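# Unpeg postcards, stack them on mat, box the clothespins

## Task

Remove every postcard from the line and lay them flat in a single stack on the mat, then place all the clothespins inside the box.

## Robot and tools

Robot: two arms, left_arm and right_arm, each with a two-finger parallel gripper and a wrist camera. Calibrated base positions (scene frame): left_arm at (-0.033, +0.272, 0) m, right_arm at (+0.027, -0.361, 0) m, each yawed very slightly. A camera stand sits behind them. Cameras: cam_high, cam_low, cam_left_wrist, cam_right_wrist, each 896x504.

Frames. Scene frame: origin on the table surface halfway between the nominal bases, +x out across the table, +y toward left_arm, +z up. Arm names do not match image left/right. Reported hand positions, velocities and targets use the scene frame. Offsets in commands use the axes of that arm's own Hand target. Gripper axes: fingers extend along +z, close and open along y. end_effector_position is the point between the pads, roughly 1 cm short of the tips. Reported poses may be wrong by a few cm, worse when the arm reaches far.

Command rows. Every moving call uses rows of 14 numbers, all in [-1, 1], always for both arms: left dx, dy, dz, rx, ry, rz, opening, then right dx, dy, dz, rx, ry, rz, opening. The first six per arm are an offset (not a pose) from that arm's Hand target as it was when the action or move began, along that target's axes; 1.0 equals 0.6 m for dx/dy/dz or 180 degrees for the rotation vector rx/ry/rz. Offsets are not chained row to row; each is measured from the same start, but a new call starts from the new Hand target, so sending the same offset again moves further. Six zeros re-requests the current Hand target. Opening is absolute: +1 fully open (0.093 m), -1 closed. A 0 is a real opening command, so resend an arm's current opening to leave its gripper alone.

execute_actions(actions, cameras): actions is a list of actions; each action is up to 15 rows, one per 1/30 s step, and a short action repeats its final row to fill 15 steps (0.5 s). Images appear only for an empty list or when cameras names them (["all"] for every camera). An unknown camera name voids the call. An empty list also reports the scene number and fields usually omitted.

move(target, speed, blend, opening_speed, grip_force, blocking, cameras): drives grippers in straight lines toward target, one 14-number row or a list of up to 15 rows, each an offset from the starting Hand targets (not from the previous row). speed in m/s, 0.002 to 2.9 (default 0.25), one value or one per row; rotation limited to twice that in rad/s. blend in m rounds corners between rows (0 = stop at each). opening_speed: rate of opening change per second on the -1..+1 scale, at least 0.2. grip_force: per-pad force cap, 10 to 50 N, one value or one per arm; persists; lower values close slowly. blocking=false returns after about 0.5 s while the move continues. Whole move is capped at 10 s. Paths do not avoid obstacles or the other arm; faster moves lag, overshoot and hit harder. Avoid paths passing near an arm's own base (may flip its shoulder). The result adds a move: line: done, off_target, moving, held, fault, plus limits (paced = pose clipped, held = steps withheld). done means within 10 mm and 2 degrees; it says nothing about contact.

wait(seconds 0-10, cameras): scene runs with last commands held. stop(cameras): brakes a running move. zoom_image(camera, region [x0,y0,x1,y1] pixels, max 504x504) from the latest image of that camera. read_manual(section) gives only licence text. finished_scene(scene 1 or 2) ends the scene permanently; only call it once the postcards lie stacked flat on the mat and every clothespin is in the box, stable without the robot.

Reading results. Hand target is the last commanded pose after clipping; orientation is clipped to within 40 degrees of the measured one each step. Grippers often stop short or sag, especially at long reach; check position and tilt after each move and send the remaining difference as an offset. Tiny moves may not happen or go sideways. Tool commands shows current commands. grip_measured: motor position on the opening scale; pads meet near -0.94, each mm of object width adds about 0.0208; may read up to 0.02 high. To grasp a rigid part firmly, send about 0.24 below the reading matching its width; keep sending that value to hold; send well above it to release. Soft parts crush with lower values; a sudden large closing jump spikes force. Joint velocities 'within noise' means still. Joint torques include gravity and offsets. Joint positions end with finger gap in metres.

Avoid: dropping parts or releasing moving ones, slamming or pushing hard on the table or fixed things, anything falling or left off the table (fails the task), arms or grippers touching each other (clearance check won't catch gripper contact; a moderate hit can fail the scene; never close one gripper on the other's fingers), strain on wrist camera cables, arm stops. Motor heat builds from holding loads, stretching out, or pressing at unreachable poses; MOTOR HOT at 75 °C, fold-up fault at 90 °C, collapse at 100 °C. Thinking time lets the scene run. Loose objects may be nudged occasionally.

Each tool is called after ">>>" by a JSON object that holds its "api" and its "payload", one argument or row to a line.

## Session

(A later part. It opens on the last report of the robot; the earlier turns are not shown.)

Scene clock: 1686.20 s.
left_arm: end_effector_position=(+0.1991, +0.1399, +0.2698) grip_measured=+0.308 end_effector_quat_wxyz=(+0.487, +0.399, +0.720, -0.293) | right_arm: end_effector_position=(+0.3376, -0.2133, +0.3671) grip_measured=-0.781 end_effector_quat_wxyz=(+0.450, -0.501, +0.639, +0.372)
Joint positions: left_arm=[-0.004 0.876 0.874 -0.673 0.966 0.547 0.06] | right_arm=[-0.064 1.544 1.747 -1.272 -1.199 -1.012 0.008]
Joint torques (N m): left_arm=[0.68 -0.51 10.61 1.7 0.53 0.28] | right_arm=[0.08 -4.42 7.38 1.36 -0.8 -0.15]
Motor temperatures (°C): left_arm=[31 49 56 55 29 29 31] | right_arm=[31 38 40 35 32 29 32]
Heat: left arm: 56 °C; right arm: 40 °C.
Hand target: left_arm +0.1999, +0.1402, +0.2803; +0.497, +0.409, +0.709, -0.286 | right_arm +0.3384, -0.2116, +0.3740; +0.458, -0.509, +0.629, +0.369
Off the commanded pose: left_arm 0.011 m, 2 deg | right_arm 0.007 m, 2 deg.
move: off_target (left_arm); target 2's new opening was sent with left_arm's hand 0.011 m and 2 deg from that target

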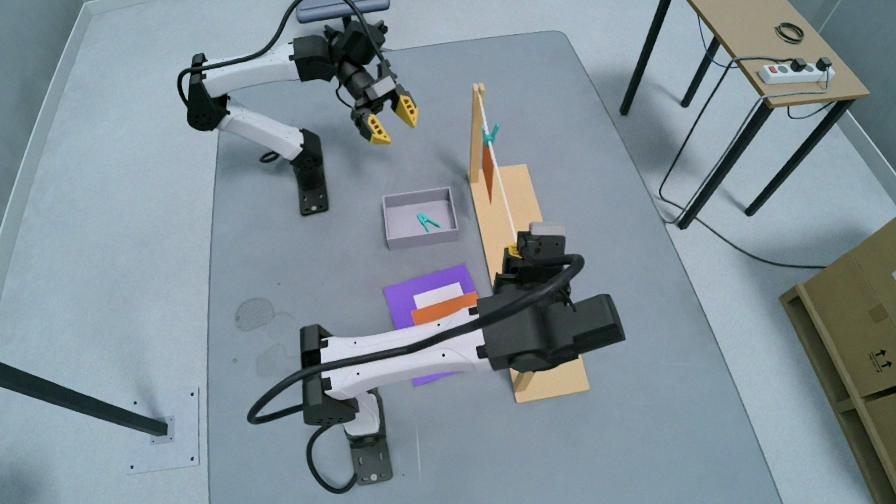

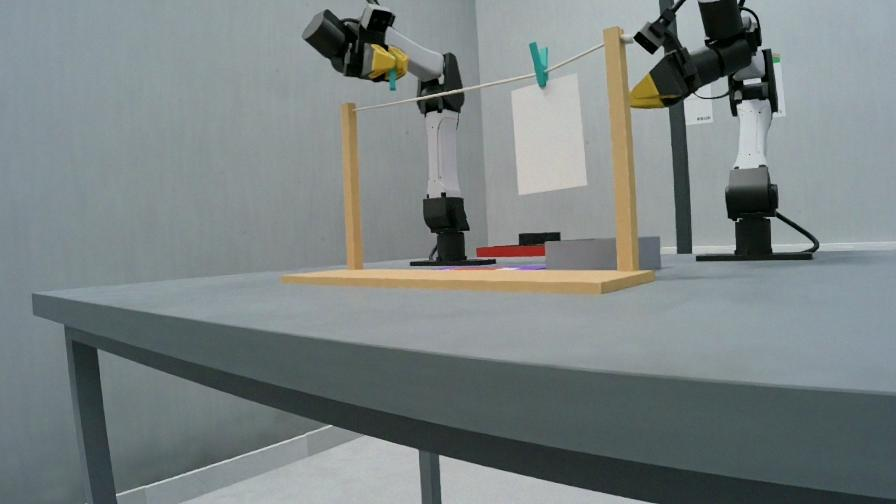

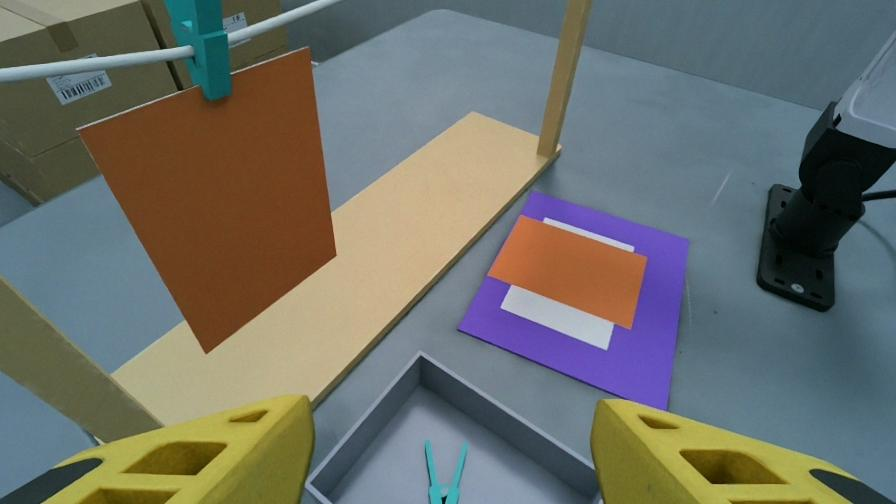

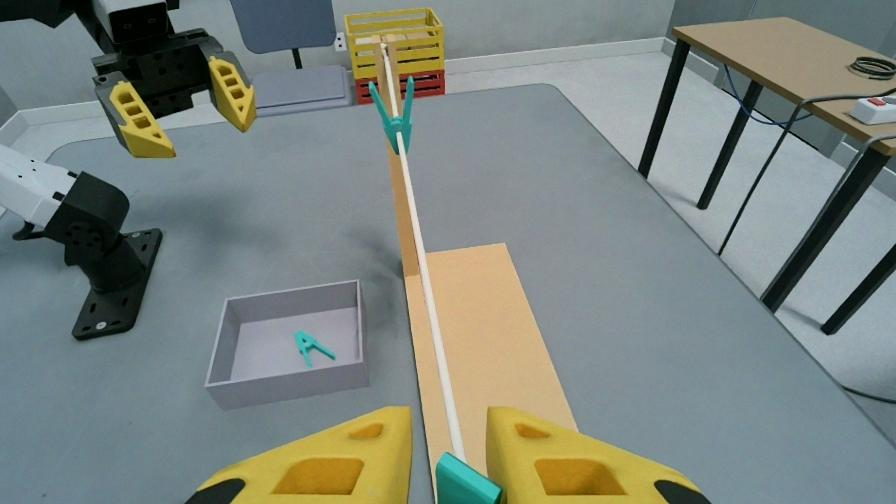

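>>> {"api": "move", "payload": {
  "target": [-0.2132,0.209,0.1225,0.1057,-0.011,0.036,0.31,0.005,0.2292,0.222,0.0627,0.1219,0.0355,-1],
  "speed": 0.12,
  "cameras": ["all"]
}}

Scene clock: 1717.13 s.
left_arm: end_effector_position=(+0.3649, +0.1085, +0.3719) grip_measured=+0.308 end_effector_quat_wxyz=(+0.445, +0.510, +0.631, -0.379) | right_arm: end_effector_position=(+0.2297, -0.0616, +0.3199) grip_measured=-0.781 end_effector_quat_wxyz=(+0.347, -0.491, +0.767, +0.226)
Joint positions: left_arm=[-0.049 1.93 2.22 -1.315 1.192 0.967 0.06] | right_arm=[0.852 1.324 1.538 -0.947 -0.195 -0.165 0.008]
Joint torques (N m): left_arm=[-0.12 -7.05 8.98 1.19 0.74 0.29] | right_arm=[0.29 -3.47 8.12 2.31 -0.07 0.09]
Motor temperatures (°C): left_arm=[31 43 61 52 29 29 31] | right_arm=[31 38 40 35 32 29 32]
Heat: left arm: 61 °C; right arm: 40 °C.
Hand target: left_arm +0.3649, +0.1055, +0.3756; +0.450, +0.520, +0.620, -0.378 | right_arm +0.2305, -0.0599, +0.3295; +0.356, -0.488, +0.764, +0.227
Off the commanded pose: left_arm 0.005 m, 2 deg | right_arm 0.010 m, 1 deg.
move: done

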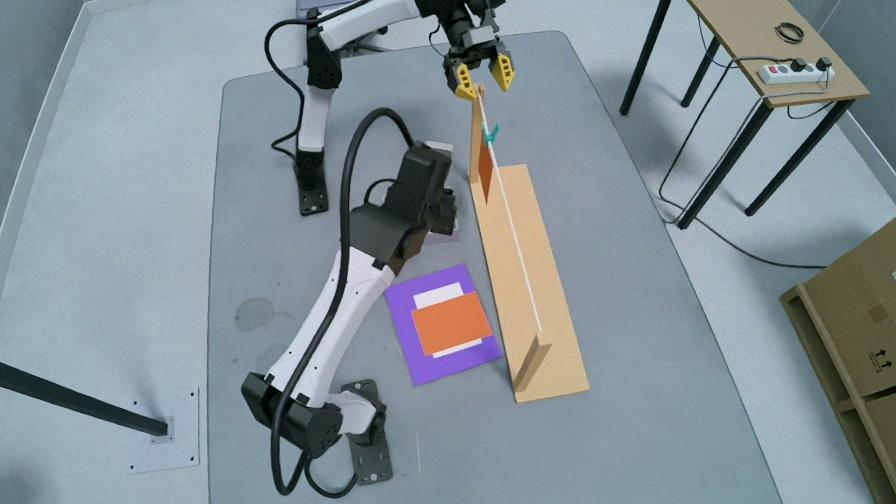

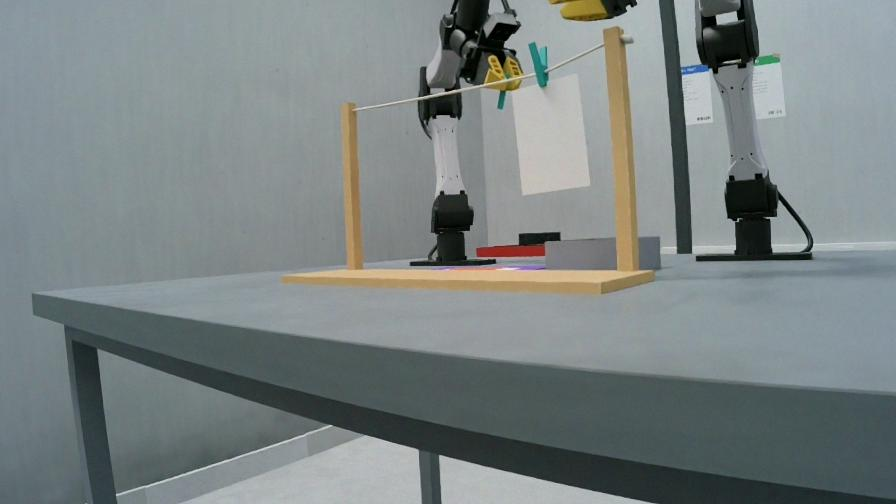

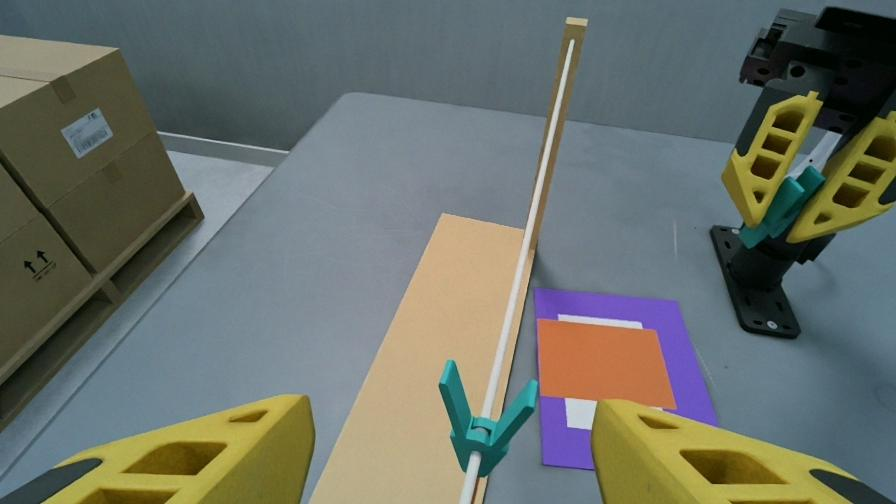

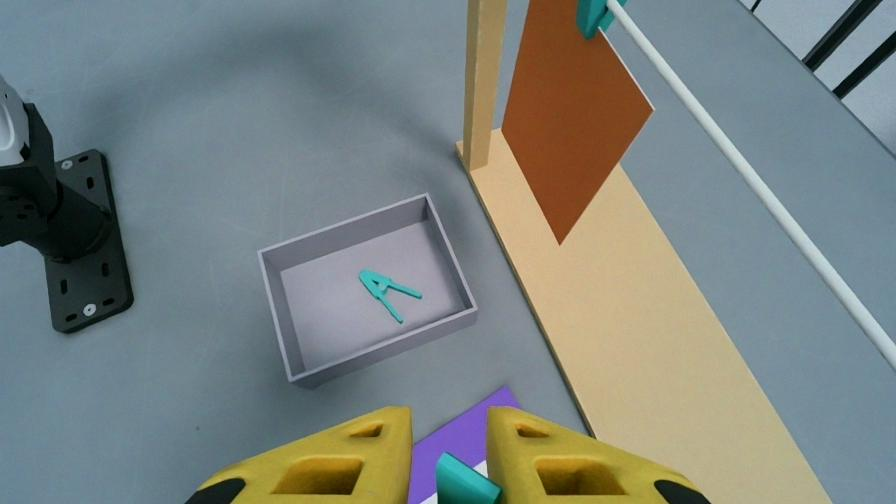

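>>> {"api": "move", "payload": {
  "target": [
    [0,0,0,0,0,0,0.31,0.1075,0.1895,0.402,0.0191,0.083,0.0211,-1],
    [0,0,0,0,0,0,0.31,0.1905,0.1895,0.4717,0.0191,0.083,0.0211,-1]
  ],
  "speed": [0.15,0.08],
  "blend": [0.01,0],
  "cameras": ["all"]
}}

Scene clock: 1750.80 s.
left_arm: end_effector_position=(+0.3645, +0.1085, +0.3717) grip_measured=+0.308 end_effector_quat_wxyz=(+0.445, +0.510, +0.631, -0.379) | right_arm: end_effector_position=(+0.1871, +0.1157, +0.0623) grip_measured=-0.781 end_effector_quat_wxyz=(+0.254, -0.482, +0.825, +0.149)
Joint positions: left_arm=[-0.049 1.93 2.22 -1.319 1.192 0.969 0.06] | right_arm=[1.257 2.014 1.414 -0.385 0.13 0.195 0.008]
Joint torques (N m): left_arm=[0.08 -7.23 9.17 1.19 0.69 0.23] | right_arm=[-0.01 -8.75 5.07 2.22 0.13 0.12]
Motor temperatures (°C): left_arm=[31 46 62 48 29 29 31] | right_arm=[31 37 44 39 31 29 32]
Heat: left arm: 62 °C; right arm: 44 °C.
Hand target: left_arm +0.3649, +0.1055, +0.3756; +0.450, +0.520, +0.620, -0.378 | right_arm +0.1881, +0.1177, +0.0597; +0.261, -0.476, +0.826, +0.150
Off the commanded pose: left_arm 0.005 m, 2 deg | right_arm 0.003 m, 1 deg.
move: done

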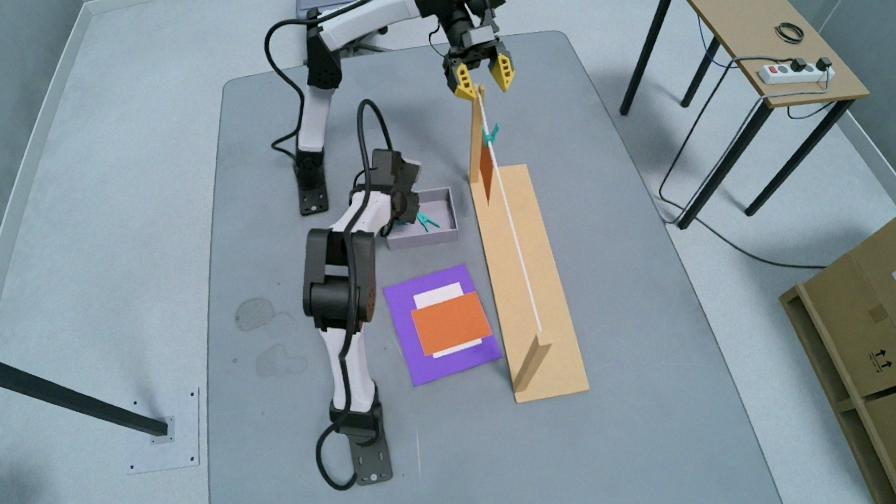

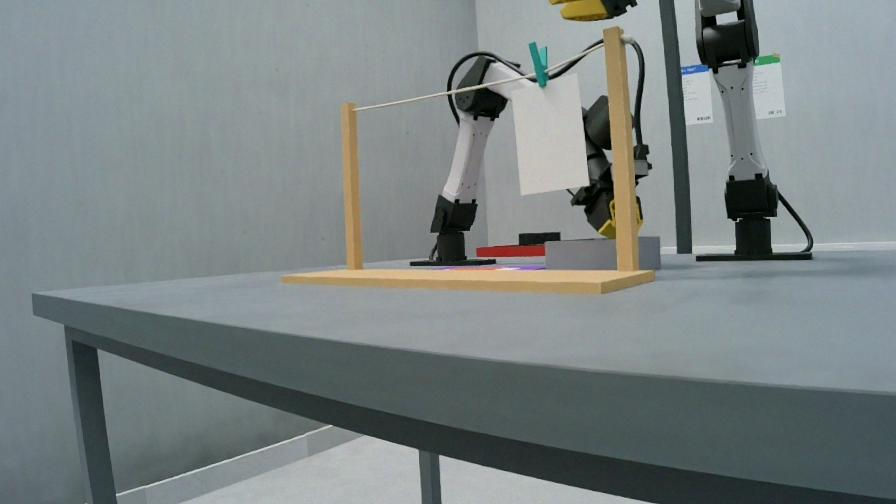

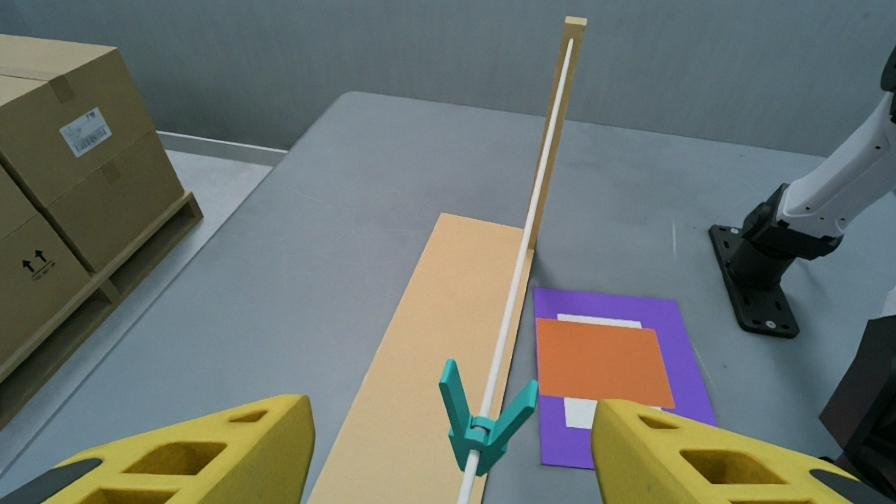

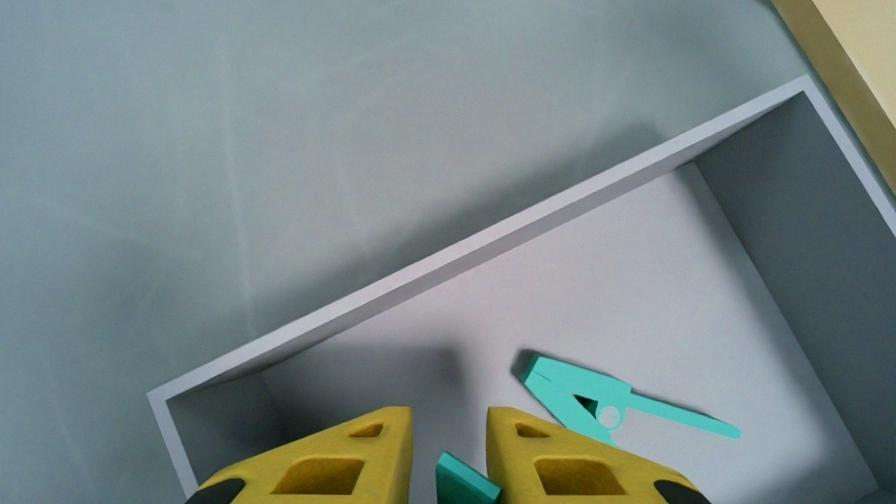

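>>> {"api": "move", "payload": {
  "target": [
    [0,0,0,0,0,0,0.31,0.0115,0,0.0164,0,0,0,-1],
    [0,0,0,0,0,0,0.31,0.0115,0,0.0164,0,0,0,-0.3]
  ],
  "speed": 0.06,
  "opening_speed": 0.5,
  "cameras": ["cam_right_wrist"]
}}

Scene clock: 1762.37 s.
left_arm: end_effector_position=(+0.3645, +0.1085, +0.3717) grip_measured=+0.308 end_effector_quat_wxyz=(+0.445, +0.510, +0.631, -0.379) | right_arm: end_effector_position=(+0.1876, +0.1163, +0.0518) grip_measured=-0.301 end_effector_quat_wxyz=(+0.256, -0.481, +0.825, +0.150)
Joint positions: left_arm=[-0.049 1.93 2.22 -1.319 1.192 0.969 0.06] | right_arm=[1.257 2.029 1.389 -0.341 0.132 0.195 0.031]
Joint torques (N m): left_arm=[0.12 -7.19 9.51 1.2 0.8 0.22] | right_arm=[0.03 -8.64 4.93 2.23 0.11 0.12]
Motor temperatures (°C): left_arm=[31 47 62 47 29 29 31] | right_arm=[31 39 42 39 31 29 32]
Heat: left arm: 62 °C; right arm: 42 °C.
Hand target: left_arm +0.3649, +0.1055, +0.3756; +0.450, +0.520, +0.620, -0.378 | right_arm +0.1881, +0.1176, +0.0478; +0.261, -0.476, +0.826, +0.150
Off the commanded pose: left_arm 0.005 m, 2 deg | right_arm 0.004 m, 1 deg.
move: done
Images, in order (width x height): cam_right_wrist 896x504.

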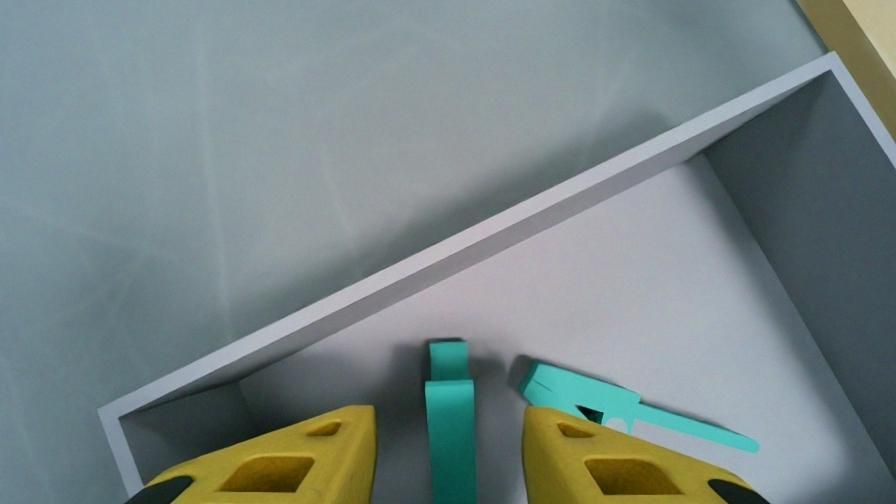

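>>> {"api": "move", "payload": {
  "target": [
    [0,0,0,0,0,0,0.31,-0.0956,0,-0.1365,0,0,0,-0.3],
    [0,0,0,0,0,0,0.31,0.2623,-0.321,-0.2752,0.1912,0,0.2731,0.31]
  ],
  "speed": [0.12,0.2],
  "blend": [0.03,0],
  "cameras": ["cam_right_wrist","cam_left_wrist","cam_high"]
}}

Scene clock: 1782.57 s.
left_arm: end_effector_position=(+0.3645, +0.1085, +0.3717) grip_measured=+0.308 end_effector_quat_wxyz=(+0.445, +0.510, +0.631, -0.379) | right_arm: end_effector_position=(+0.2410, -0.1673, +0.0901) grip_measured=+0.309 end_effector_quat_wxyz=(+0.292, -0.010, +0.956, +0.001)
Joint positions: left_arm=[-0.049 1.93 2.22 -1.319 1.192 0.969 0.06] | right_arm=[0.981 1.339 0.812 -0.696 0.49 0.906 0.06]
Joint torques (N m): left_arm=[-0.2 -7.12 9.26 1.23 0.78 0.21] | right_arm=[-0.83 -5.08 4.72 1.33 0.47 0.16]
Motor temperatures (°C): left_arm=[31 47 62 46 29 29 31] | right_arm=[31 41 40 39 31 29 31]
Heat: left arm: 62 °C; right arm: 41 °C.
Hand target: left_arm +0.3649, +0.1055, +0.3756; +0.450, +0.520, +0.620, -0.378 | right_arm +0.2427, -0.1724, +0.0927; +0.301, +0.001, +0.954, +0.000
Off the commanded pose: left_arm 0.005 m, 2 deg | right_arm 0.006 m, 2 deg.
move: done
Images, in order (width x height): cam_high 896x504, cam_left_wrist 896x504, cam_right_wrist 896x504.

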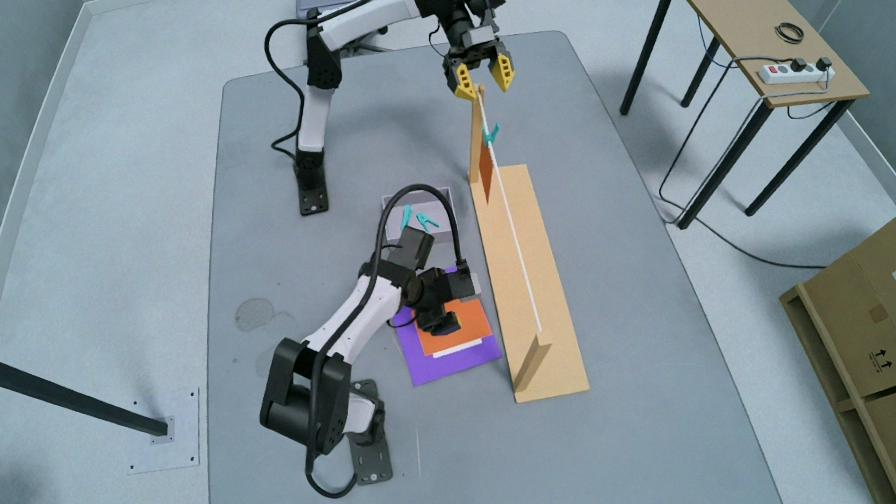

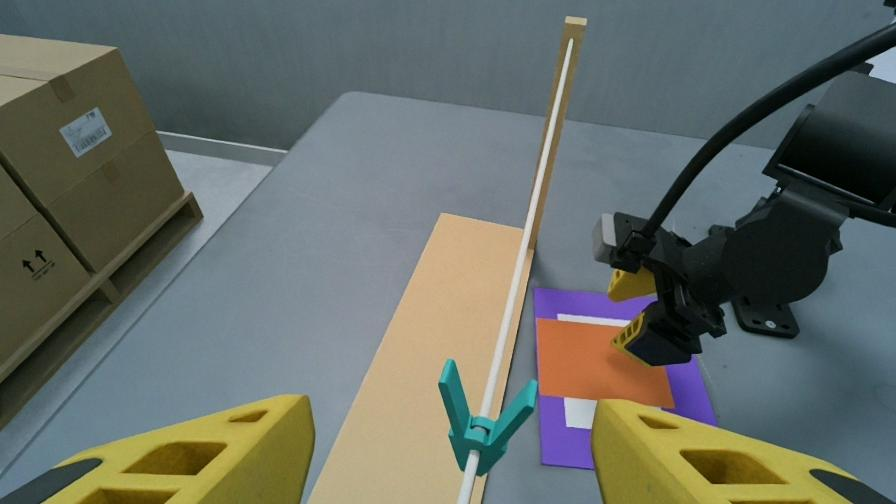

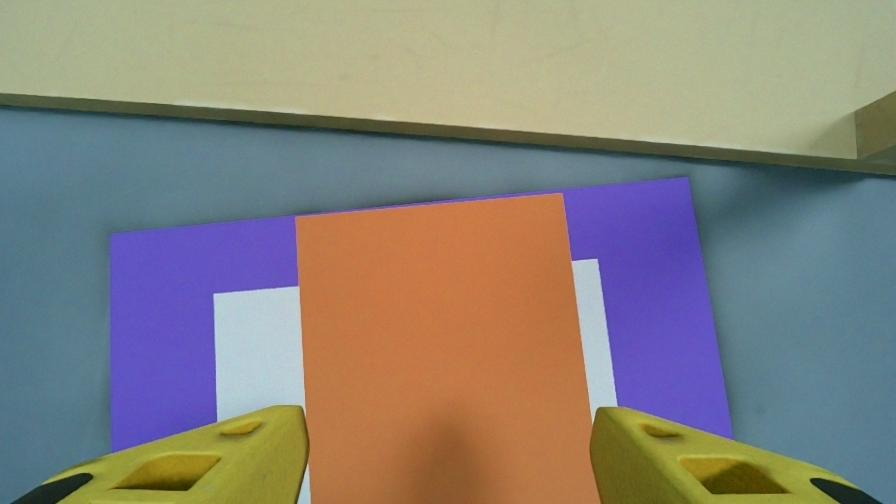

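>>> {"api": "move", "payload": {
  "target": [0,0,0,0,0,0,0.31,0.0774,0,0.1106,0,0,0,0.31],
  "speed": 0.06,
  "cameras": ["cam_right_wrist"]
}}

Scene clock: 1794.97 s.
left_arm: end_effector_position=(+0.3645, +0.1085, +0.3717) grip_measured=+0.308 end_effector_quat_wxyz=(+0.445, +0.510, +0.631, -0.379) | right_arm: end_effector_position=(+0.2431, -0.1682, +0.0182) grip_measured=+0.309 end_effector_quat_wxyz=(+0.303, -0.004, +0.953, +0.005)
Joint positions: left_arm=[-0.049 1.93 2.22 -1.319 1.192 0.969 0.06] | right_arm=[0.981 1.482 0.596 -0.317 0.506 0.91 0.06]
Joint torques (N m): left_arm=[-0.25 -7.3 9.03 1.24 0.81 0.22] | right_arm=[-0.83 -3.02 3.54 1.58 0.3 0.11]
Motor temperatures (°C): left_arm=[31 47 62 45 29 29 31] | right_arm=[31 40 40 38 31 29 31]
Heat: left arm: 62 °C; right arm: 40 °C.
Hand target: left_arm +0.3649, +0.1055, +0.3756; +0.450, +0.520, +0.620, -0.378 | right_arm +0.2428, -0.1724, +0.0117; +0.301, +0.001, +0.954, +0.000
Off the commanded pose: left_arm 0.005 m, 2 deg | right_arm 0.008 m, 1 deg.
move: done
Images, in order (width x height): cam_right_wrist 896x504.

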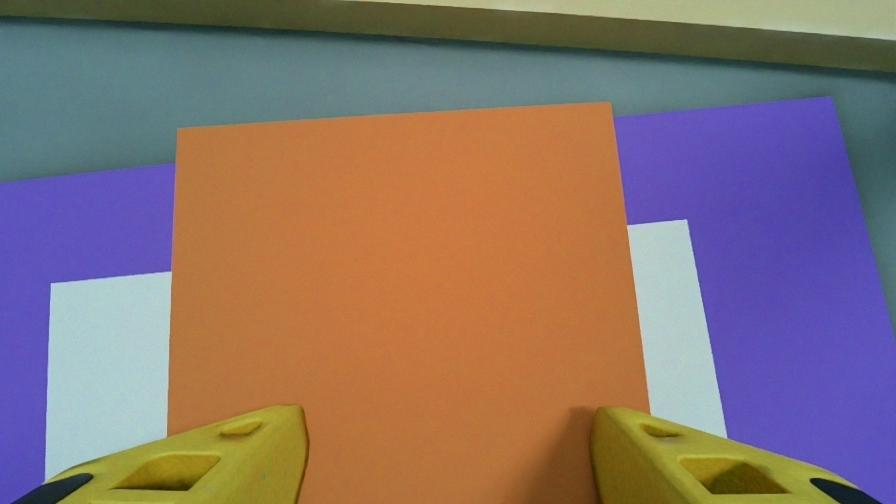

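>>> {"api": "move", "payload": {
  "target": [0,0,0,0,0,0,0.31,0.0507,-0.0033,-0.0293,0,0,0,0.31],
  "speed": 0.04,
  "cameras": ["cam_right_wrist","cam_left_wrist"]
}}

Scene clock: 1803.37 s.
left_arm: end_effector_position=(+0.3645, +0.1085, +0.3717) grip_measured=+0.308 end_effector_quat_wxyz=(+0.445, +0.510, +0.631, -0.379) | right_arm: end_effector_position=(+0.2190, -0.1650, +0.0178) grip_measured=+0.309 end_effector_quat_wxyz=(+0.323, +0.003, +0.946, +0.011)
Joint positions: left_arm=[-0.049 1.93 2.22 -1.319 1.192 0.969 0.06] | right_arm=[1.106 1.454 0.554 -0.34 0.579 1.047 0.06]
Joint torques (N m): left_arm=[-0.28 -7.08 9.35 1.21 0.74 0.2] | right_arm=[0.5 -4.15 2.96 0.85 0 0.29]
Motor temperatures (°C): left_arm=[31 47 62 45 29 29 31] | right_arm=[31 39 39 38 31 29 31]
Heat: left arm: 62 °C; right arm: 39 °C.
Hand target: left_arm +0.3649, +0.1055, +0.3756; +0.450, +0.520, +0.620, -0.378 | right_arm +0.2078, -0.1743, +0.0088; +0.301, +0.001, +0.954, +0.000
Off the commanded pose: left_arm 0.005 m, 2 deg | right_arm 0.017 m, 3 deg.
move: off_target (right_arm)
Images, in order (width x height): cam_left_wrist 896x504, cam_right_wrist 896x504.

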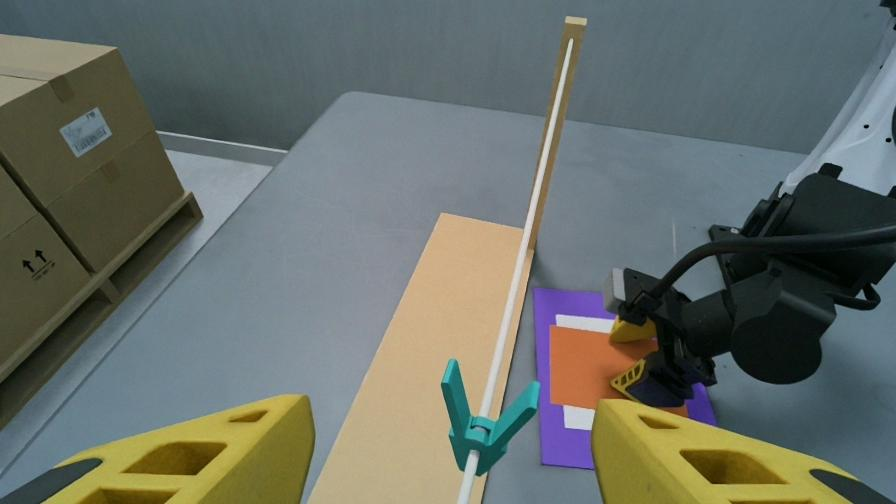

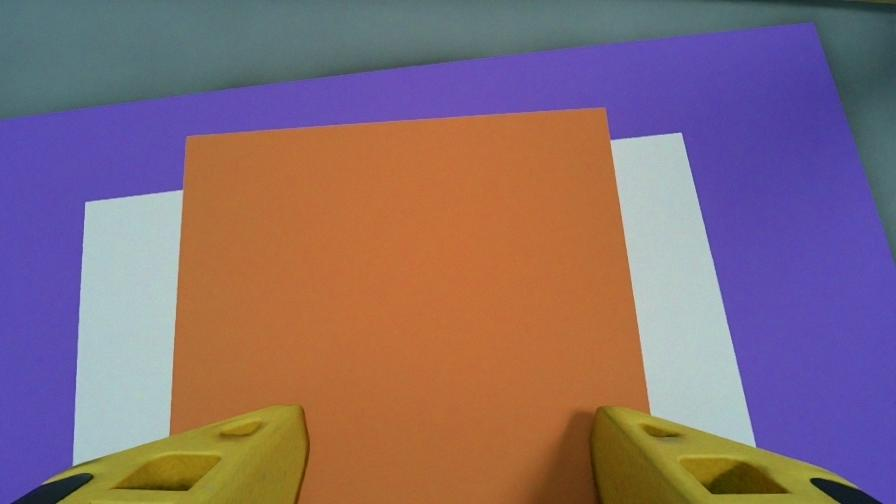

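>>> {"api": "move", "payload": {
  "target": [
    [0,0,0,0,0,0,0.31,-0.027,0.0133,-0.0097,0,0,0,0.31],
    [0,0,0,0,0,0,0.31,-0.138,0.0083,-0.168,0,0,0,0.31],
    [0,0,0,0,0,0,0.31,-0.3073,0.2405,-0.0985,-0.416,-0.2918,-0.181,-0.1]
  ],
  "speed": [0.05,0.15,0.17],
  "blend": [0.004,0.03,0],
  "cameras": ["all"]
}}

Scene clock: 1850.37 s.
left_arm: end_effector_position=(+0.3645, +0.1085, +0.3717) grip_measured=+0.308 end_effector_quat_wxyz=(+0.445, +0.510, +0.631, -0.379) | right_arm: end_effector_position=(+0.3242, -0.0310, +0.1339) grip_measured=-0.099 end_effector_quat_wxyz=(+0.541, -0.405, +0.568, +0.470)
Joint positions: left_arm=[-0.049 1.93 2.22 -1.319 1.192 0.969 0.06] | right_arm=[0.54 1.984 0.61 1.41 -0.761 0.121 0.04]
Joint torques (N m): left_arm=[-0.2 -6.97 9.16 1.18 0.73 0.22] | right_arm=[-0.88 -6.13 5.12 4.12 -0.38 0.07]
Motor temperatures (°C): left_arm=[31 47 62 43 30 29 31] | right_arm=[31 38 37 38 31 29 31]
Heat: left arm: 62 °C; right arm: 38 °C.
Hand target: left_arm +0.3649, +0.1055, +0.3756; +0.450, +0.520, +0.620, -0.378 | right_arm +0.3250, -0.0301, +0.1630; +0.586, -0.414, +0.510, +0.475
Off the commanded pose: left_arm 0.005 m, 2 deg | right_arm 0.029 m, 9 deg.
move: off_target (right_arm); target 3's new opening was sent with right_arm's hand 0.029 m and 9 deg from that target

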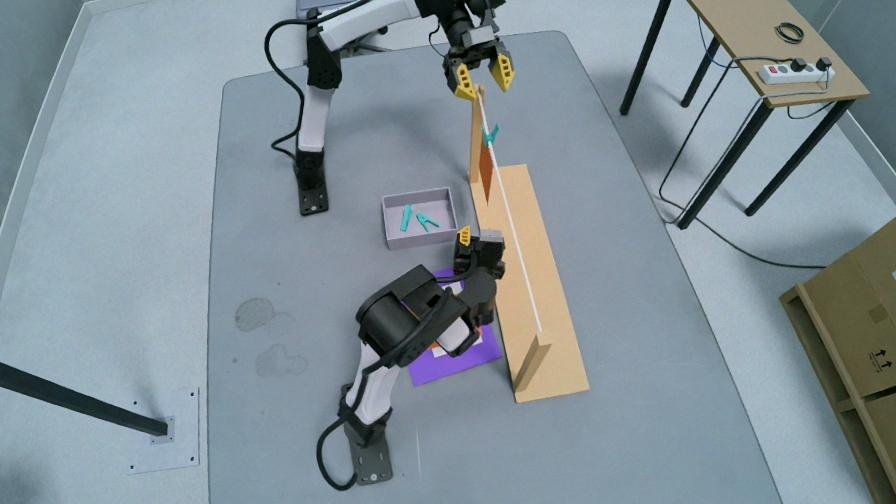

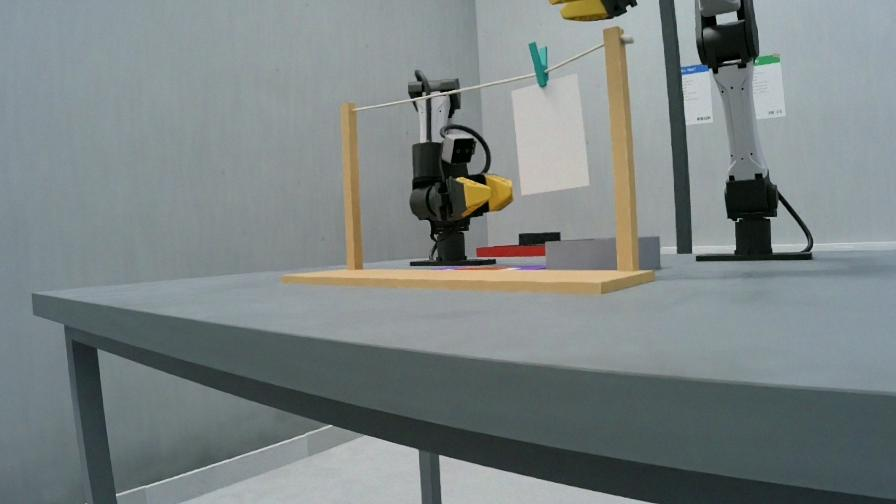

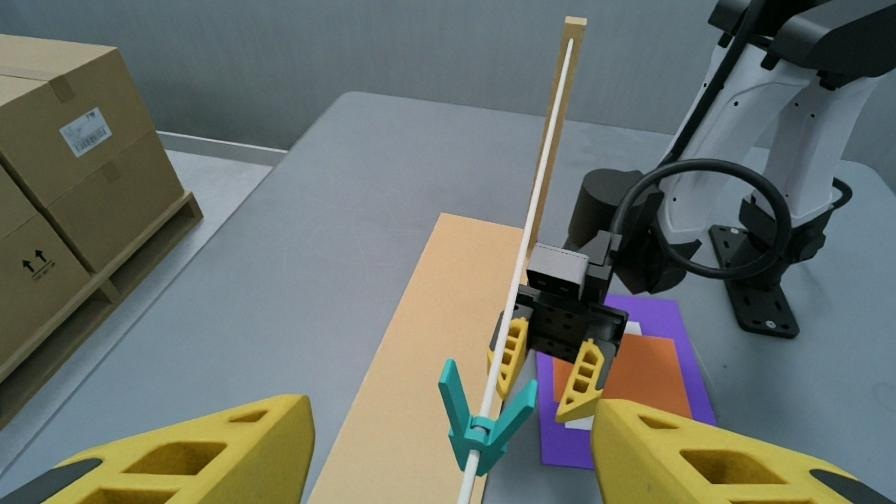

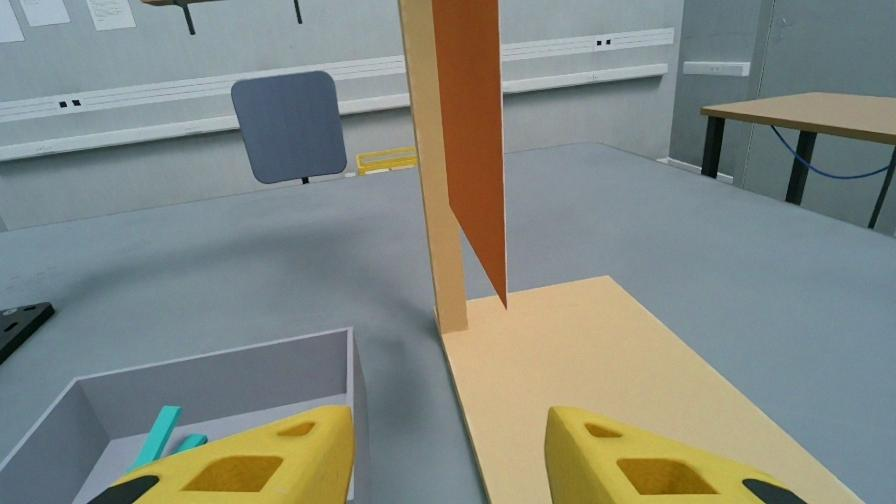

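>>> {"api": "move", "payload": {
  "target": [0,0,0,0,0,0,0.31,-0.015,-0.0343,0.001,0,0,0,-0.1],
  "speed": 0.06,
  "cameras": ["cam_right_wrist","cam_left_wrist"]
}}

Scene clock: 1874.80 s.
left_arm: end_effector_position=(+0.3645, +0.1085, +0.3717) grip_measured=+0.308 end_effector_quat_wxyz=(+0.445, +0.510, +0.631, -0.379) | right_arm: end_effector_position=(+0.3453, -0.0358, +0.1530) grip_measured=-0.099 end_effector_quat_wxyz=(+0.559, -0.404, +0.550, +0.471)
Joint positions: left_arm=[-0.049 1.93 2.22 -1.319 1.192 0.969 0.06] | right_arm=[0.493 1.987 0.68 1.407 -0.805 0.14 0.04]
Joint torques (N m): left_arm=[-0.27 -7.19 9.26 1.24 0.68 0.17] | right_arm=[-0.77 -6.38 5.34 3.5 -0.34 0.07]
Motor temperatures (°C): left_arm=[31 47 62 43 30 29 31] | right_arm=[31 39 37 50 31 29 31]
Heat: left arm: 62 °C; right arm: 50 °C.
Hand target: left_arm +0.3649, +0.1055, +0.3756; +0.450, +0.520, +0.620, -0.378 | right_arm +0.3451, -0.0351, +0.1720; +0.586, -0.413, +0.509, +0.475
Off the commanded pose: left_arm 0.005 m, 2 deg | right_arm 0.019 m, 6 deg.
move: off_target (right_arm)
Images, in order (width x height): cam_left_wrist 896x504, cam_right_wrist 896x504.

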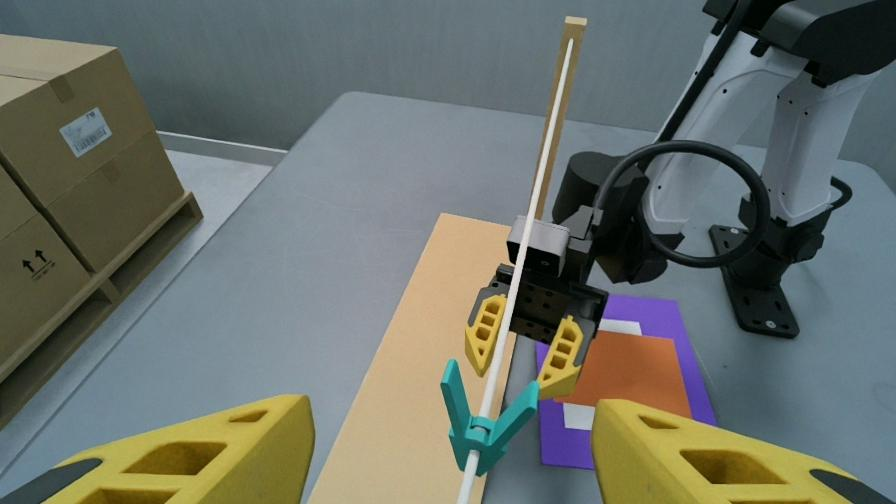

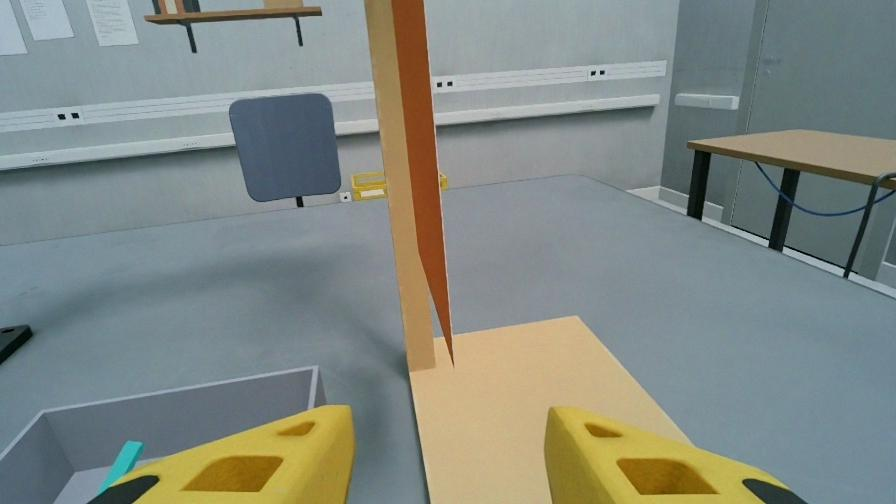

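>>> {"api": "move", "payload": {
  "target": [0,0,0,0,0,0,0.31,0.0158,0.0024,0.1363,0,0,0,-0.1],
  "speed": 0.06,
  "cameras": ["all"]
}}

Scene clock: 1895.10 s.
left_arm: end_effector_position=(+0.3645, +0.1085, +0.3717) grip_measured=+0.308 end_effector_quat_wxyz=(+0.445, +0.510, +0.631, -0.379) | right_arm: end_effector_position=(+0.3582, +0.0414, +0.1699) grip_measured=-0.099 end_effector_quat_wxyz=(+0.579, -0.412, +0.518, +0.477)
Joint positions: left_arm=[-0.049 1.93 2.22 -1.319 1.192 0.969 0.06] | right_arm=[0.646 2.116 0.945 1.332 -0.674 0.118 0.04]
Joint torques (N m): left_arm=[-0.17 -6.95 9.18 1.21 0.71 0.16] | right_arm=[0.12 -7.79 6.23 2.51 0.02 -0.08]
Motor temperatures (°C): left_arm=[31 47 62 42 30 29 31] | right_arm=[31 40 38 49 31 29 30]
Heat: left arm: 62 °C; right arm: 49 °C.
Hand target: left_arm +0.3649, +0.1055, +0.3756; +0.450, +0.520, +0.620, -0.378 | right_arm +0.3606, +0.0457, +0.1740; +0.586, -0.413, +0.510, +0.475
Off the commanded pose: left_arm 0.005 m, 2 deg | right_arm 0.006 m, 1 deg.
move: done

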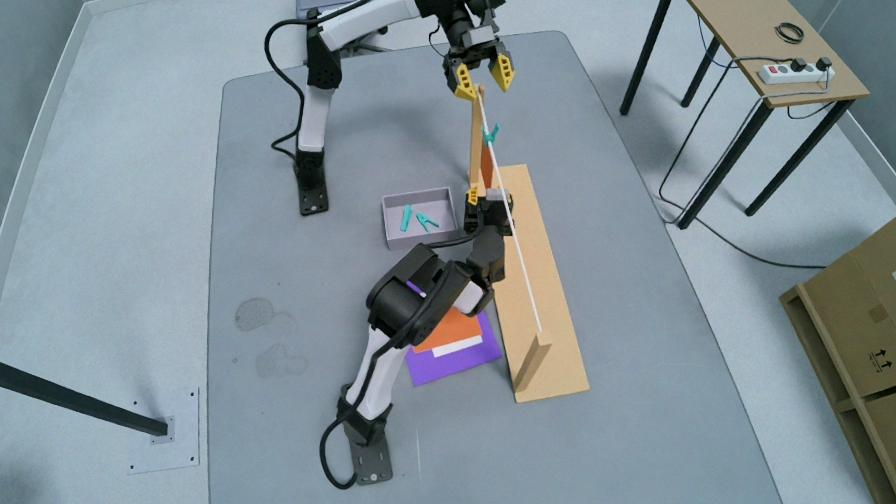

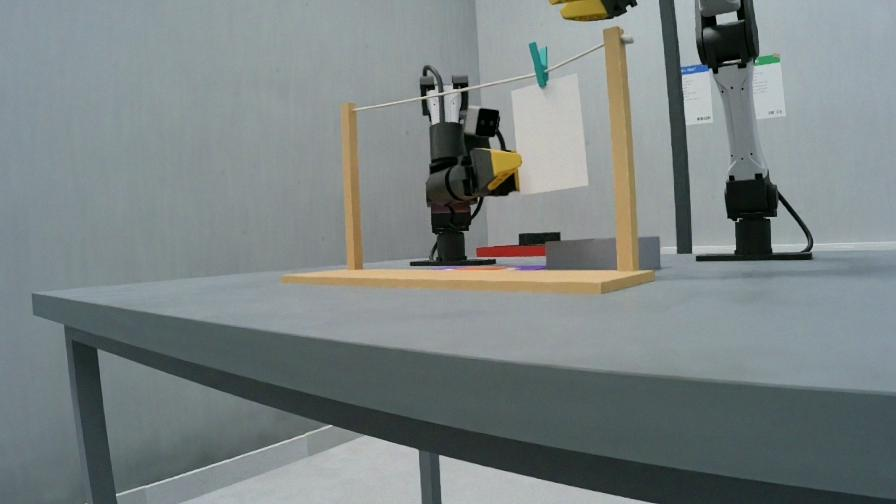

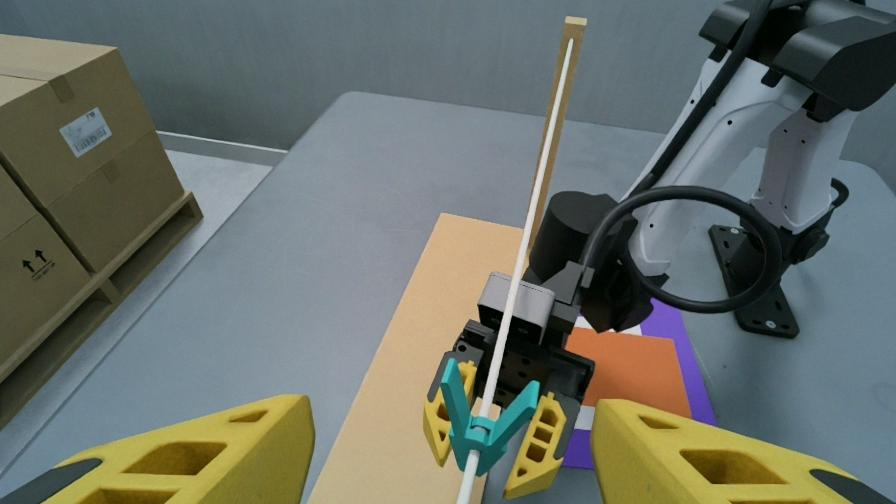

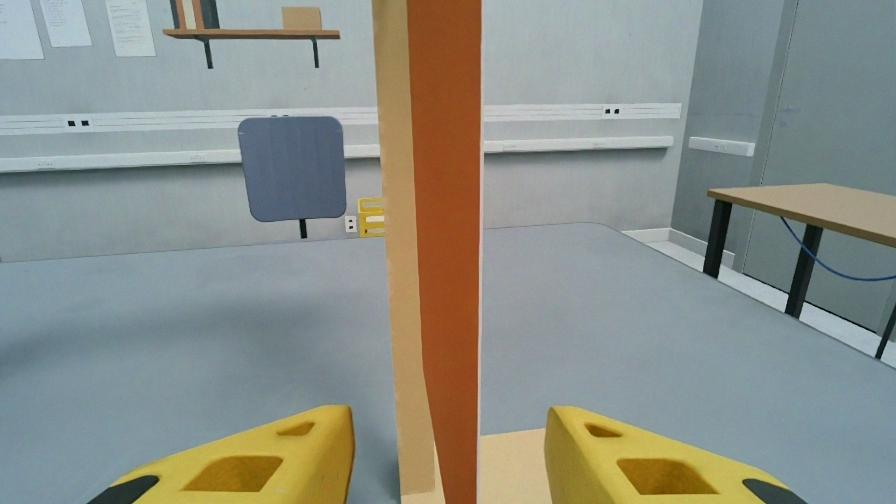

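>>> {"api": "move", "payload": {
  "target": [
    [0,0,0,0,0,0,0.31,0,-0.0067,0.0045,0,0,0,-0.1],
    [0,0,0,0,0,0,0.31,0,-0.0067,0.0045,0,0,0,-1]
  ],
  "speed": 0.06,
  "opening_speed": 0.6,
  "cameras": ["cam_right_wrist","cam_left_wrist"]
}}

Scene clock: 1904.20 s.
left_arm: end_effector_position=(+0.3645, +0.1085, +0.3717) grip_measured=+0.308 end_effector_quat_wxyz=(+0.445, +0.510, +0.631, -0.379) | right_arm: end_effector_position=(+0.3618, +0.0442, +0.1711) grip_measured=-0.989 end_effector_quat_wxyz=(+0.581, -0.411, +0.516, +0.476)
Joint positions: left_arm=[-0.049 1.93 2.22 -1.319 1.192 0.969 0.06] | right_arm=[0.646 2.126 0.966 1.325 -0.673 0.118 0]
Joint torques (N m): left_arm=[0.02 -7.04 9.24 1.22 0.73 0.25] | right_arm=[-0.25 -7.88 6.3 2.46 -0.03 -0.07]
Motor temperatures (°C): left_arm=[31 47 62 42 30 29 31] | right_arm=[31 41 38 47 31 29 30]
Heat: left arm: 62 °C; right arm: 47 °C.
Hand target: left_arm +0.3649, +0.1055, +0.3756; +0.450, +0.520, +0.620, -0.378 | right_arm +0.3652, +0.0475, +0.1744; +0.586, -0.413, +0.510, +0.475
Off the commanded pose: left_arm 0.005 m, 2 deg | right_arm 0.006 m, 1 deg.
move: done
Images, in order (width x height): cam_left_wrist 896x504, cam_right_wrist 896x504.

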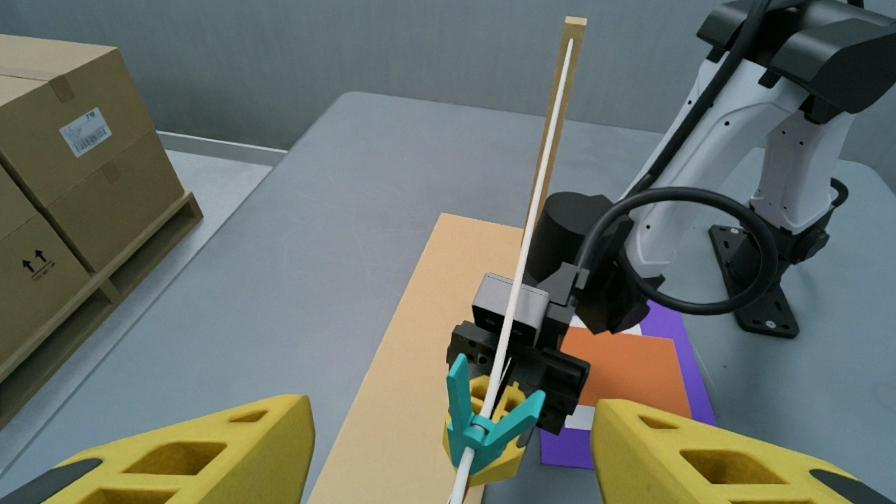

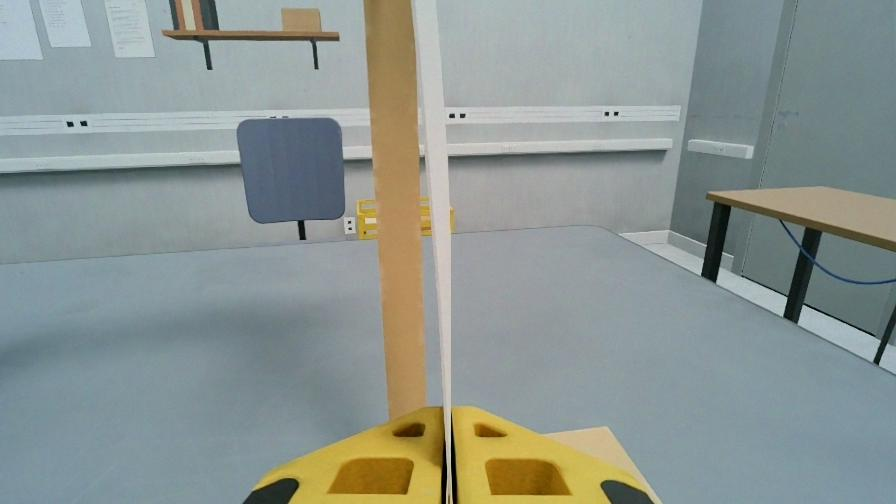

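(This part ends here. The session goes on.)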